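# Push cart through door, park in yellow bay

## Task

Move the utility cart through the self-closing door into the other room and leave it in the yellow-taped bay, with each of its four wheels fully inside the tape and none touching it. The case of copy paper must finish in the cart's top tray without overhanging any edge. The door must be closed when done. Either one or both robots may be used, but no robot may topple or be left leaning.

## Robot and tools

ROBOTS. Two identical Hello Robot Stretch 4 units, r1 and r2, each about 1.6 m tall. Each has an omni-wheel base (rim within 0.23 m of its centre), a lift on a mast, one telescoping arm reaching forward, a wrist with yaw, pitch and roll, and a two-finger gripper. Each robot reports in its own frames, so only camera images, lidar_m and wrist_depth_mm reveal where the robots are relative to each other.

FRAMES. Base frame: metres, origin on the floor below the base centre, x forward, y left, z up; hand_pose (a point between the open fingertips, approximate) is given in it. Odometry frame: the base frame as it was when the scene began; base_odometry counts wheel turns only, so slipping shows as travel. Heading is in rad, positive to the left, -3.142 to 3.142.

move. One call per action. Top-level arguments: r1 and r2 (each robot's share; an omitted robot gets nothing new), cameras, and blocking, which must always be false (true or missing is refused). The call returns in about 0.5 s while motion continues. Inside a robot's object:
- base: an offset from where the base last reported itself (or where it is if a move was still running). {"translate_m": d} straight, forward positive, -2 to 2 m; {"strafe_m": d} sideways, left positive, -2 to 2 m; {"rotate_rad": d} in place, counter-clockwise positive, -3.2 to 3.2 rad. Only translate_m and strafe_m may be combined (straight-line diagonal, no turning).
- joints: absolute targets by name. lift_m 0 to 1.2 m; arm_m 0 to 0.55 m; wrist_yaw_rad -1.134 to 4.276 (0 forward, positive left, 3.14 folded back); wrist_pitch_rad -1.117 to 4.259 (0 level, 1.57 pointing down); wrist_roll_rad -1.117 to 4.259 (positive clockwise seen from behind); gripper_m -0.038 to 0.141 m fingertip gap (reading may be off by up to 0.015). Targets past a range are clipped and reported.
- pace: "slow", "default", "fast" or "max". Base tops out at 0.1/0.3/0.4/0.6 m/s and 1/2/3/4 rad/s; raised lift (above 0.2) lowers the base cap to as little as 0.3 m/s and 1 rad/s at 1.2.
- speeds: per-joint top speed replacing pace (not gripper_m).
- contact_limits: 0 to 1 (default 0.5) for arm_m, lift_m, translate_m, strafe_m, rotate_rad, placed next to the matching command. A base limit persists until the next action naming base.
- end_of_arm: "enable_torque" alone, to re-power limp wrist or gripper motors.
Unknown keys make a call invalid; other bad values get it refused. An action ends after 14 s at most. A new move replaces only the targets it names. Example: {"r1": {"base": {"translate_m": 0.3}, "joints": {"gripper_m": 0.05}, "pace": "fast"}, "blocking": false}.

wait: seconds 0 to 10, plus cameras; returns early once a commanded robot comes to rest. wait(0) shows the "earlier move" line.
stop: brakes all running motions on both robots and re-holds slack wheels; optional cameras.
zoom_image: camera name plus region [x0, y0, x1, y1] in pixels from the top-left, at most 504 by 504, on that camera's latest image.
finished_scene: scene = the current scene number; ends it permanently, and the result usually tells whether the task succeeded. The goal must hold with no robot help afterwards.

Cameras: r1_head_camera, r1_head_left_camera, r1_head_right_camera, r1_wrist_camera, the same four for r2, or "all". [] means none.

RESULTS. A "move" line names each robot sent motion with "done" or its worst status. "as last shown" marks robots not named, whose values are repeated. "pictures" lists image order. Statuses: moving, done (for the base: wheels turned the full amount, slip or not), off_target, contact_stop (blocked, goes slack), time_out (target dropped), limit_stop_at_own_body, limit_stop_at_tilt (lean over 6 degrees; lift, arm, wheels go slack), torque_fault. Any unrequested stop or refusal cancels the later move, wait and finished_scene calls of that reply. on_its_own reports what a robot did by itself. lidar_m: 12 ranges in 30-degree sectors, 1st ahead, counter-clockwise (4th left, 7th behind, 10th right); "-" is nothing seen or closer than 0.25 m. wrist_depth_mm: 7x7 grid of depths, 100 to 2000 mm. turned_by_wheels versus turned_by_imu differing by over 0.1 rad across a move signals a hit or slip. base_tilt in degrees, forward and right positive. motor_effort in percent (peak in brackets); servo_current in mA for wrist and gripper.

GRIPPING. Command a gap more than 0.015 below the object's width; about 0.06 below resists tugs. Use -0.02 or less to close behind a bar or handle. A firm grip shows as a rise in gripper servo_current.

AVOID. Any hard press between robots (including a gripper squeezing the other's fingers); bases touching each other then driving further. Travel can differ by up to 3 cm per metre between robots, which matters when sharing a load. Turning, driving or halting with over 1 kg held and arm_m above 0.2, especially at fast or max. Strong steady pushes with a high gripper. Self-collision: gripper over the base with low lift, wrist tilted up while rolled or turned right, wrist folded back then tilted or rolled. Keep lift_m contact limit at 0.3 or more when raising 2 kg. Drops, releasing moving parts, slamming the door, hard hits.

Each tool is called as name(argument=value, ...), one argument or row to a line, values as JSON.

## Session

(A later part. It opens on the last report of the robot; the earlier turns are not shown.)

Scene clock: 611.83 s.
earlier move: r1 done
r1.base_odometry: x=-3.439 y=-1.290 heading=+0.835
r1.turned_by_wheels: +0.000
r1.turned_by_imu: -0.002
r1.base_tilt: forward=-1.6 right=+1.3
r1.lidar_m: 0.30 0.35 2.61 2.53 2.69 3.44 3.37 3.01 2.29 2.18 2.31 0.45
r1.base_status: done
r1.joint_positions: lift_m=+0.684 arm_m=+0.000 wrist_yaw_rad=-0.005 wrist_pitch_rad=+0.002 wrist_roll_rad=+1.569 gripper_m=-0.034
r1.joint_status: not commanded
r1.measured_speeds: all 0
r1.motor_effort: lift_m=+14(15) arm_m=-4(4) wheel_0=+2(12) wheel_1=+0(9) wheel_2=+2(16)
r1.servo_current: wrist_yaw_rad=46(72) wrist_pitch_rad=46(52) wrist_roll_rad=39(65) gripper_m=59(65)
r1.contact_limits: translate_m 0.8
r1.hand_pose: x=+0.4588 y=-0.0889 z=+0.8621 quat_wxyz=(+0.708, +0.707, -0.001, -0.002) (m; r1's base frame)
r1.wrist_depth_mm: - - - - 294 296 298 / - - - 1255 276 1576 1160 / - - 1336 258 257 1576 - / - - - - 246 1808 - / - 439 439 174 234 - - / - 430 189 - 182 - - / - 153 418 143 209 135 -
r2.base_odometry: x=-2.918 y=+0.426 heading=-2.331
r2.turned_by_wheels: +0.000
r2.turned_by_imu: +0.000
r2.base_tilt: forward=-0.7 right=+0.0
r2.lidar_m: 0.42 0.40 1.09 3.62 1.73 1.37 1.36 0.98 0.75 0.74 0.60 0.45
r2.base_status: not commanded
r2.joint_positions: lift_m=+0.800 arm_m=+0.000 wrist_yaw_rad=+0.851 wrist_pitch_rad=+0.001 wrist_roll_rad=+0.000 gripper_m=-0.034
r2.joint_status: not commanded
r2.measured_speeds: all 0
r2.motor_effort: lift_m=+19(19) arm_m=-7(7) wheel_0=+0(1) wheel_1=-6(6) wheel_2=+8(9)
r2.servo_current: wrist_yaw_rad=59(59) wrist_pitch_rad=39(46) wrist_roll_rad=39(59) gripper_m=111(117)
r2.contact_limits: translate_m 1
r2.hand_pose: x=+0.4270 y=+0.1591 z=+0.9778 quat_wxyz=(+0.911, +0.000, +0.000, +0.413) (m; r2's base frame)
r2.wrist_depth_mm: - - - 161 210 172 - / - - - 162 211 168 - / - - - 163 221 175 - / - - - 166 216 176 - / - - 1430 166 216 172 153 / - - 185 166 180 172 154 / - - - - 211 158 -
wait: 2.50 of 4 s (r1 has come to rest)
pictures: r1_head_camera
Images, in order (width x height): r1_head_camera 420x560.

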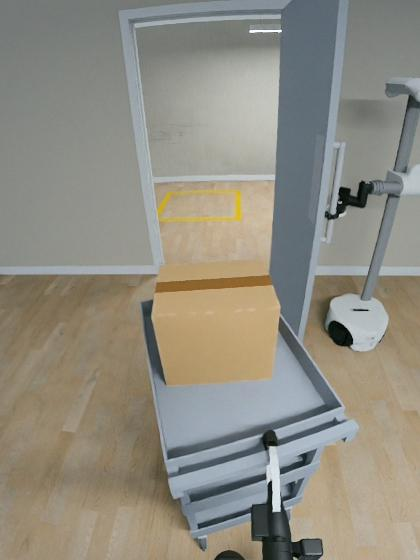

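move(
  blocking=false,
  cameras=[],
  r1={"base":{"strafe_m":0.16},"contact_limits":{"strafe_m":0.8}},
)

wait(
  seconds=3,
  cameras=[],
)

move(
  blocking=false,
  cameras=[],
  r1={"base":{"translate_m":0.4},"contact_limits":{"translate_m":0.8}},
)

wait(
  seconds=4,
  cameras=["r1_head_camera"],
)

Scene clock: 619.40 s.
move: r1 moving
r1.base_odometry: x=-3.466 y=-1.266 heading=+0.834
r1.turned_by_wheels: -0.001
r1.turned_by_imu: -0.001
r1.base_tilt: forward=-1.6 right=+1.3
r1.lidar_m: 0.34 0.33 2.56 2.47 2.64 3.44 3.38 3.06 2.33 2.21 2.35 0.46
r1.base_status: strafe_m moving
r1.joint_positions: lift_m=+0.684 arm_m=+0.000 wrist_yaw_rad=-0.008 wrist_pitch_rad=+0.002 wrist_roll_rad=+1.569 gripper_m=-0.034
r1.joint_status: not commanded
r1.measured_speeds: translate_m=+0.000 strafe_m=+0.140 rotate_rad=-0.001 lift_m=+0.000 arm_m=+0.000 wrist_yaw_rad=+0.000 wrist_pitch_rad=+0.000 wrist_roll_rad=+0.000
r1.motor_effort: lift_m=+14(15) arm_m=-3(4) wheel_0=-15(16) wheel_1=+8(9) wheel_2=-4(4)
r1.servo_current: wrist_yaw_rad=59(72) wrist_pitch_rad=46(46) wrist_roll_rad=52(52) gripper_m=59(59)
r1.contact_limits: strafe_m 0.8
r1.hand_pose: x=+0.4586 y=-0.0897 z=+0.8621 quat_wxyz=(+0.708, +0.707, -0.002, -0.003) (m; r1's base frame)
r1.wrist_depth_mm: - - - - 291 296 297 / - - - 1308 274 1708 1255 / - - - - 257 1661 - / - - - - 245 842 - / - 439 439 176 233 - - / - 427 186 - 181 - - / - 153 421 143 211 127 -
r2: as last shown
r2.base_tilt: forward=-0.7 right=+0.1
r2.lidar_m: 0.44 0.40 1.09 3.63 1.75 1.39 1.34 0.99 0.75 0.74 0.61 0.44
r2.motor_effort: lift_m=+18(19) arm_m=-7(7) wheel_0=+0(1) wheel_1=-5(6) wheel_2=+8(8)
r2.servo_current: wrist_yaw_rad=46(65) wrist_pitch_rad=39(46) wrist_roll_rad=46(59) gripper_m=111(117)
r2.contact_limits: translate_m 1
r2.wrist_depth_mm: - - - 161 210 172 - / - - - 162 213 169 - / - - - 163 220 175 - / - - - 166 215 176 - / - - - 166 217 172 153 / - - 184 166 180 173 154 / - - - - 210 158 -
pictures: none
No camera images: "cameras" was empty.

Scene clock: 620.67 s.
earlier move: r1 done
r1.base_odometry: x=-3.558 y=-1.182 heading=+0.835
r1.turned_by_wheels: +0.001
r1.turned_by_imu: +0.001
r1.base_tilt: forward=-1.6 right=+1.3
r1.lidar_m: 0.37 0.39 2.43 2.38 2.51 3.41 3.38 3.23 2.43 2.36 2.46 0.42
r1.base_status: done
r1.joint_positions: lift_m=+0.684 arm_m=+0.000 wrist_yaw_rad=-0.003 wrist_pitch_rad=+0.002 wrist_roll_rad=+1.569 gripper_m=-0.034
r1.joint_status: not commanded
r1.measured_speeds: all 0
r1.motor_effort: lift_m=+14(15) arm_m=+0(4) wheel_0=-4(18) wheel_1=+0(10) wheel_2=+2(5)
r1.servo_current: wrist_yaw_rad=39(72) wrist_pitch_rad=33(46) wrist_roll_rad=52(78) gripper_m=52(65)
r1.contact_limits: strafe_m 0.8
r1.hand_pose: x=+0.4591 y=-0.0882 z=+0.8621 quat_wxyz=(+0.708, +0.707, +0.000, -0.001) (m; r1's base frame)
r1.wrist_depth_mm: - - - 233 235 1618 1182 / - - - - 234 - - / - - 621 232 232 - - / - 436 433 231 231 - - / - 449 445 169 229 - - / - 452 184 185 228 - - / - 153 469 153 226 134 -
r2.base_odometry: x=-2.918 y=+0.426 heading=-2.331
r2.turned_by_wheels: +0.000
r2.turned_by_imu: +0.000
r2.base_tilt: forward=-0.6 right=+0.1
r2.lidar_m: 0.41 0.38 1.20 3.60 1.73 1.39 1.35 0.94 0.74 0.74 0.62 0.46
r2.base_status: not commanded
r2.joint_positions: lift_m=+0.800 arm_m=+0.000 wrist_yaw_rad=+0.851 wrist_pitch_rad=+0.001 wrist_roll_rad=+0.000 gripper_m=-0.034
r2.joint_status: not commanded
r2.measured_speeds: all 0
r2.motor_effort: lift_m=+18(19) arm_m=-7(7) wheel_0=+0(1) wheel_1=-6(6) wheel_2=+8(9)
r2.servo_current: wrist_yaw_rad=46(65) wrist_pitch_rad=33(46) wrist_roll_rad=39(59) gripper_m=111(117)
r2.contact_limits: translate_m 1
r2.hand_pose: x=+0.4270 y=+0.1591 z=+0.9778 quat_wxyz=(+0.911, +0.000, +0.000, +0.413) (m; r2's base frame)
r2.wrist_depth_mm: - - - 161 210 171 - / - - - 162 211 169 - / - - - 163 220 175 - / - - - 166 216 176 - / - - - 167 217 172 153 / - - 186 166 180 173 154 / - - - - 211 158 -
wait: 1.27 of 3 s (r1 has come to rest)
pictures: none
No camera images: "cameras" was empty.

Scene clock: 621.17 s.
move: r1 moving
r1.base_odometry: x=-3.537 y=-1.160 heading=+0.834
r1.turned_by_wheels: +0.000
r1.turned_by_imu: +0.000
r1.base_tilt: forward=-1.6 right=+1.3
r1.lidar_m: 0.36 0.39 2.45 2.36 2.50 3.48 3.41 3.20 2.43 2.34 2.49 0.41
r1.base_status: translate_m moving
r1.joint_positions: lift_m=+0.684 arm_m=+0.000 wrist_yaw_rad=-0.004 wrist_pitch_rad=+0.002 wrist_roll_rad=+1.569 gripper_m=-0.034
r1.joint_status: not commanded
r1.measured_speeds: translate_m=+0.123 strafe_m=-0.003 rotate_rad=-0.001 lift_m=+0.000 arm_m=+0.000 wrist_yaw_rad=-0.015 wrist_pitch_rad=+0.000 wrist_roll_rad=+0.000
r1.motor_effort: lift_m=+15(15) arm_m=+4(4) wheel_0=+6(10) wheel_1=+7(8) wheel_2=-17(17)
r1.servo_current: wrist_yaw_rad=52(59) wrist_pitch_rad=33(59) wrist_roll_rad=33(59) gripper_m=59(59)
r1.contact_limits: translate_m 0.8
r1.hand_pose: x=+0.4589 y=-0.0887 z=+0.8621 quat_wxyz=(+0.708, +0.707, -0.001, -0.002) (m; r1's base frame)
r1.wrist_depth_mm: - - - - 240 1576 1229 / - - 1229 - 236 - - / - - - - 234 - - / - 433 430 169 229 - - / - 439 442 168 226 - - / - 452 190 195 183 - - / - 153 455 144 220 129 -
r2: as last shown
r2.base_tilt: forward=-0.7 right=+0.0
r2.lidar_m: 0.42 0.40 1.20 3.62 1.73 1.40 1.34 0.97 0.75 0.72 0.60 0.46
r2.motor_effort: lift_m=+18(19) arm_m=-7(7) wheel_0=+0(1) wheel_1=-5(6) wheel_2=+8(8)
r2.servo_current: wrist_yaw_rad=52(65) wrist_pitch_rad=39(46) wrist_roll_rad=59(59) gripper_m=111(111)
r2.contact_limits: translate_m 1
r2.wrist_depth_mm: - - - 161 211 172 - / - - - 162 212 169 - / - - - 163 221 174 - / - - - 166 216 176 - / - - - 166 217 172 153 / - - 185 166 180 172 153 / - - 1808 - 211 158 -
pictures: none
No camera images: "cameras" was empty.

Scene clock: 623.50 s.
earlier move: r1 done
r1.base_odometry: x=-3.289 y=-0.886 heading=+0.835
r1.turned_by_wheels: +0.001
r1.turned_by_imu: +0.002
r1.base_tilt: forward=-1.6 right=+1.3
r1.lidar_m: 0.38 0.37 2.41 2.35 2.51 3.52 3.82 3.23 2.46 2.38 1.51 0.45
r1.base_status: done
r1.joint_positions: lift_m=+0.684 arm_m=+0.000 wrist_yaw_rad=+0.003 wrist_pitch_rad=+0.002 wrist_roll_rad=+1.569 gripper_m=-0.034
r1.joint_status: not commanded
r1.measured_speeds: all 0
r1.motor_effort: lift_m=+14(15) arm_m=-4(4) wheel_0=+6(12) wheel_1=+3(9) wheel_2=+2(18)
r1.servo_current: wrist_yaw_rad=52(72) wrist_pitch_rad=46(59) wrist_roll_rad=39(72) gripper_m=59(59)
r1.contact_limits: translate_m 0.8
r1.hand_pose: x=+0.4595 y=-0.0866 z=+0.8621 quat_wxyz=(+0.708, +0.707, +0.002, +0.000) (m; r1's base frame)
r1.wrist_depth_mm: - - - - 248 - 281 / - - - - 242 1499 1255 / 1756 - - - 237 831 - / 1863 436 439 174 234 - - / 1863 439 439 171 230 - - / - 449 442 185 227 - - / - 143 180 164 221 126 -
r2.base_odometry: x=-2.918 y=+0.426 heading=-2.331
r2.turned_by_wheels: +0.000
r2.turned_by_imu: +0.000
r2.base_tilt: forward=-0.7 right=+0.0
r2.lidar_m: 0.44 0.39 1.45 3.60 1.71 1.37 1.35 0.96 0.76 0.73 0.60 0.46
r2.base_status: not commanded
r2.joint_positions: lift_m=+0.800 arm_m=+0.000 wrist_yaw_rad=+0.851 wrist_pitch_rad=+0.001 wrist_roll_rad=+0.000 gripper_m=-0.034
r2.joint_status: not commanded
r2.measured_speeds: all 0
r2.motor_effort: lift_m=+18(19) arm_m=-7(7) wheel_0=+0(1) wheel_1=-5(6) wheel_2=+8(9)
r2.servo_current: wrist_yaw_rad=52(65) wrist_pitch_rad=39(46) wrist_roll_rad=52(65) gripper_m=111(117)
r2.contact_limits: translate_m 1
r2.hand_pose: x=+0.4270 y=+0.1591 z=+0.9778 quat_wxyz=(+0.911, +0.000, +0.000, +0.413) (m; r2's base frame)
r2.wrist_depth_mm: - - - 161 210 172 - / - - - 162 211 169 - / - - - 163 220 175 - / - - - 166 216 177 - / - - - 166 217 172 153 / - - 185 167 180 173 154 / - - - - 211 158 -
wait: 2.33 of 4 s (r1 has come to rest)
pictures: r1_head_camera
Images, in order (width x height): r1_head_camera 420x560.

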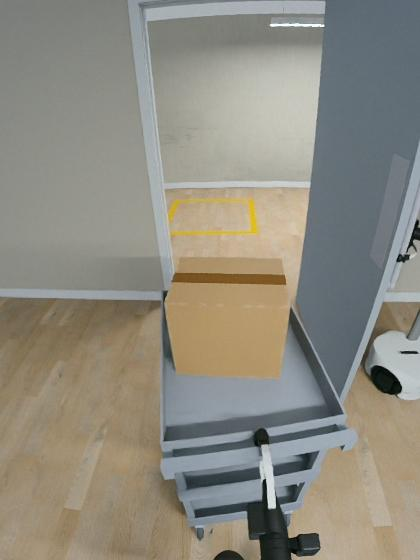

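move(
  blocking=false,
  cameras=[],
  r1={"base":{"strafe_m":0.08},"contact_limits":{"strafe_m":0.8}},
)

wait(
  seconds=3,
  cameras=[],
)

move(
  blocking=false,
  cameras=[],
  r1={"base":{"translate_m":0.45},"contact_limits":{"translate_m":0.8}},
)

wait(
  seconds=4,
  cameras=["r1_head_camera","r1_head_right_camera"],
)

Scene clock: 631.83 s.
move: r1 moving
r1.base_odometry: x=-3.316 y=-0.862 heading=+0.834
r1.turned_by_wheels: -0.001
r1.turned_by_imu: -0.001
r1.base_tilt: forward=-1.6 right=+1.3
r1.lidar_m: 0.37 0.36 2.39 2.31 2.45 3.50 3.81 3.28 2.46 2.41 1.48 0.45
r1.base_status: strafe_m moving
r1.joint_positions: lift_m=+0.684 arm_m=+0.000 wrist_yaw_rad=-0.004 wrist_pitch_rad=+0.002 wrist_roll_rad=+1.569 gripper_m=-0.034
r1.joint_status: not commanded
r1.measured_speeds: translate_m=-0.001 strafe_m=+0.138 rotate_rad=-0.014 lift_m=+0.000 arm_m=+0.000 wrist_yaw_rad=-0.076 wrist_pitch_rad=+0.000 wrist_roll_rad=+0.000
r1.motor_effort: lift_m=+14(15) arm_m=-4(4) wheel_0=-14(14) wheel_1=+7(9) wheel_2=+0(2)
r1.servo_current: wrist_yaw_rad=59(78) wrist_pitch_rad=46(52) wrist_roll_rad=46(59) gripper_m=46(59)
r1.contact_limits: strafe_m 0.8
r1.hand_pose: x=+0.4589 y=-0.0886 z=+0.8621 quat_wxyz=(+0.708, +0.707, -0.001, -0.002) (m; r1's base frame)
r1.wrist_depth_mm: - 891 904 256 260 274 - / - - - - 252 - 1229 / 1863 - - 246 245 1808 - / 1756 469 439 179 238 - - / 1808 439 442 174 233 - - / 1756 439 186 185 181 - - / - 139 445 151 221 134 -
r2: as last shown
r2.base_tilt: forward=-0.7 right=+0.1
r2.lidar_m: 0.41 0.39 1.47 3.59 1.78 1.38 1.34 0.94 0.77 0.74 0.62 0.45
r2.motor_effort: lift_m=+18(19) arm_m=-7(7) wheel_0=+1(1) wheel_1=-5(6) wheel_2=+8(9)
r2.servo_current: wrist_yaw_rad=46(59) wrist_pitch_rad=39(46) wrist_roll_rad=46(59) gripper_m=111(117)
r2.contact_limits: translate_m 1
r2.wrist_depth_mm: - - - 161 210 172 - / - - - 162 211 168 - / - - - 163 220 175 - / - - - 165 216 176 - / - - - 166 216 172 153 / - - 185 166 179 173 154 / - - - - 211 158 -
pictures: none
No camera images: "cameras" was empty.

Scene clock: 632.67 s.
earlier move: r1 done
r1.base_odometry: x=-3.348 y=-0.832 heading=+0.835
r1.turned_by_wheels: +0.001
r1.turned_by_imu: +0.001
r1.base_tilt: forward=-1.6 right=+1.3
r1.lidar_m: 0.35 0.40 2.35 2.27 2.39 3.42 3.81 3.37 2.53 2.46 1.49 0.41
r1.base_status: done
r1.joint_positions: lift_m=+0.684 arm_m=+0.000 wrist_yaw_rad=-0.003 wrist_pitch_rad=+0.002 wrist_roll_rad=+1.569 gripper_m=-0.034
r1.joint_status: not commanded
r1.measured_speeds: all 0
r1.motor_effort: lift_m=+14(15) arm_m=+2(4) wheel_0=-4(16) wheel_1=-2(9) wheel_2=+0(6)
r1.servo_current: wrist_yaw_rad=72(78) wrist_pitch_rad=39(52) wrist_roll_rad=46(72) gripper_m=59(59)
r1.contact_limits: strafe_m 0.8
r1.hand_pose: x=+0.4590 y=-0.0884 z=+0.8621 quat_wxyz=(+0.708, +0.707, -0.001, -0.002) (m; r1's base frame)
r1.wrist_depth_mm: - - - - 243 - 1138 / - - - - 238 1576 - / 1756 - - 236 236 - - / 1808 439 436 173 233 - - / 1756 442 445 171 231 - - / 1808 455 185 185 226 - - / - 138 466 151 224 126 -
r2.base_odometry: x=-2.918 y=+0.426 heading=-2.331
r2.turned_by_wheels: +0.000
r2.turned_by_imu: +0.000
r2.base_tilt: forward=-0.6 right=+0.0
r2.lidar_m: 0.42 0.40 1.50 3.60 1.74 1.36 1.36 0.98 0.76 0.72 0.62 0.46
r2.base_status: not commanded
r2.joint_positions: lift_m=+0.800 arm_m=+0.000 wrist_yaw_rad=+0.851 wrist_pitch_rad=+0.001 wrist_roll_rad=+0.000 gripper_m=-0.034
r2.joint_status: not commanded
r2.measured_speeds: all 0
r2.motor_effort: lift_m=+18(19) arm_m=-7(7) wheel_0=+0(1) wheel_1=-5(6) wheel_2=+8(9)
r2.servo_current: wrist_yaw_rad=39(59) wrist_pitch_rad=39(46) wrist_roll_rad=39(59) gripper_m=111(117)
r2.contact_limits: translate_m 1
r2.hand_pose: x=+0.4270 y=+0.1591 z=+0.9778 quat_wxyz=(+0.911, +0.000, +0.000, +0.413) (m; r2's base frame)
r2.wrist_depth_mm: - - - 161 209 172 - / - - - 162 213 168 - / - - - 163 220 175 - / - - - 166 215 176 - / - - - 165 217 172 153 / - - 185 166 179 173 154 / - - - - 211 158 -
wait: 0.83 of 3 s (r1 has come to rest)
pictures: none
No camera images: "cameras" was empty.

Scene clock: 633.17 s.
move: r1 moving
r1.base_odometry: x=-3.328 y=-0.809 heading=+0.835
r1.turned_by_wheels: +0.000
r1.turned_by_imu: +0.000
r1.base_tilt: forward=-1.6 right=+1.3
r1.lidar_m: 0.37 0.38 2.34 2.27 2.41 3.43 3.83 3.35 2.55 2.45 1.49 0.43
r1.base_status: translate_m moving
r1.joint_positions: lift_m=+0.684 arm_m=+0.000 wrist_yaw_rad=-0.003 wrist_pitch_rad=+0.002 wrist_roll_rad=+1.569 gripper_m=-0.034
r1.joint_status: not commanded
r1.measured_speeds: translate_m=+0.124 strafe_m=-0.001 rotate_rad=+0.005 lift_m=+0.000 arm_m=+0.000 wrist_yaw_rad=+0.000 wrist_pitch_rad=+0.000 wrist_roll_rad=+0.000
r1.motor_effort: lift_m=+14(15) arm_m=+4(4) wheel_0=+8(9) wheel_1=+8(8) wheel_2=-13(16)
r1.servo_current: wrist_yaw_rad=52(65) wrist_pitch_rad=33(52) wrist_roll_rad=52(65) gripper_m=59(59)
r1.contact_limits: translate_m 0.8
r1.hand_pose: x=+0.4590 y=-0.0884 z=+0.8621 quat_wxyz=(+0.708, +0.707, -0.001, -0.002) (m; r1's base frame)
r1.wrist_depth_mm: - - - - 239 - 1205 / - - - - 236 1537 - / 1756 - - 173 235 - - / 1756 436 433 170 229 - - / 1808 442 439 168 227 - - / 1756 449 189 166 183 - - / - 145 462 145 220 137 -
r2: as last shown
r2.base_tilt: forward=-0.7 right=+0.1
r2.lidar_m: 0.42 0.38 1.51 3.59 1.73 1.37 1.36 0.95 0.77 0.75 0.62 0.44
r2.motor_effort: lift_m=+18(18) arm_m=-7(7) wheel_0=+0(0) wheel_1=-5(6) wheel_2=+8(8)
r2.servo_current: wrist_yaw_rad=52(65) wrist_pitch_rad=33(46) wrist_roll_rad=46(59) gripper_m=111(117)
r2.contact_limits: translate_m 1
r2.wrist_depth_mm: - - - 161 211 172 - / - - - 162 211 169 - / - - - 163 220 175 - / - - - 166 216 177 - / - - - 166 217 171 153 / - - 185 166 180 173 153 / - - - - 211 159 -
pictures: none
No camera images: "cameras" was empty.

Scene clock: 635.67 s.
earlier move: r1 done
r1.base_odometry: x=-3.047 y=-0.498 heading=+0.836
r1.turned_by_wheels: +0.001
r1.turned_by_imu: +0.002
r1.base_tilt: forward=-1.6 right=+1.3
r1.lidar_m: 0.36 0.37 2.30 2.25 2.39 3.38 - 3.34 2.55 2.47 0.84 0.44
r1.base_status: done
r1.joint_positions: lift_m=+0.684 arm_m=+0.000 wrist_yaw_rad=+0.003 wrist_pitch_rad=+0.002 wrist_roll_rad=+1.569 gripper_m=-0.034
r1.joint_status: not commanded
r1.measured_speeds: all 0
r1.motor_effort: lift_m=+14(15) arm_m=+4(4) wheel_0=+5(13) wheel_1=+2(8) wheel_2=+4(16)
r1.servo_current: wrist_yaw_rad=65(65) wrist_pitch_rad=39(52) wrist_roll_rad=65(72) gripper_m=52(59)
r1.contact_limits: translate_m 0.8
r1.hand_pose: x=+0.4595 y=-0.0866 z=+0.8621 quat_wxyz=(+0.708, +0.707, +0.002, +0.000) (m; r1's base frame)
r1.wrist_depth_mm: - - - 251 253 276 1118 / - - - 250 247 1756 1229 / - - - - 240 1808 - / - 436 436 176 236 - - / - 439 442 173 231 - - / - 445 442 184 226 - - / - 144 181 164 221 135 -
r2.base_odometry: x=-2.918 y=+0.426 heading=-2.331
r2.turned_by_wheels: +0.000
r2.turned_by_imu: +0.000
r2.base_tilt: forward=-0.7 right=+0.1
r2.lidar_m: 0.39 0.39 5.11 3.62 1.70 1.39 1.36 0.98 0.76 0.72 0.61 0.47
r2.base_status: not commanded
r2.joint_positions: lift_m=+0.800 arm_m=+0.000 wrist_yaw_rad=+0.851 wrist_pitch_rad=+0.001 wrist_roll_rad=+0.000 gripper_m=-0.034
r2.joint_status: not commanded
r2.measured_speeds: all 0
r2.motor_effort: lift_m=+18(19) arm_m=-7(7) wheel_0=+0(1) wheel_1=-5(6) wheel_2=+8(9)
r2.servo_current: wrist_yaw_rad=52(65) wrist_pitch_rad=39(46) wrist_roll_rad=46(59) gripper_m=104(117)
r2.contact_limits: translate_m 1
r2.hand_pose: x=+0.4270 y=+0.1591 z=+0.9778 quat_wxyz=(+0.911, +0.000, +0.000, +0.413) (m; r2's base frame)
r2.wrist_depth_mm: - - - 161 211 172 - / - - - 162 211 169 - / - - - 163 221 175 - / - - - 166 216 176 - / - - - 166 216 172 153 / - - 185 166 180 173 154 / - - - - 211 159 -
wait: 2.50 of 4 s (r1 has come to rest)
pictures: r1_head_camera, r1_head_right_camera
Images, in order (width x height): r1_head_camera 420x560, r1_head_right_camera 420x672.

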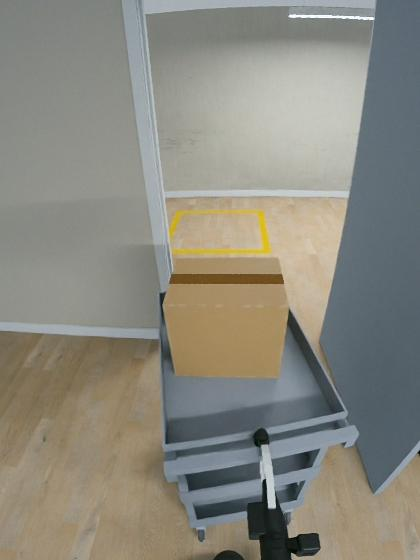

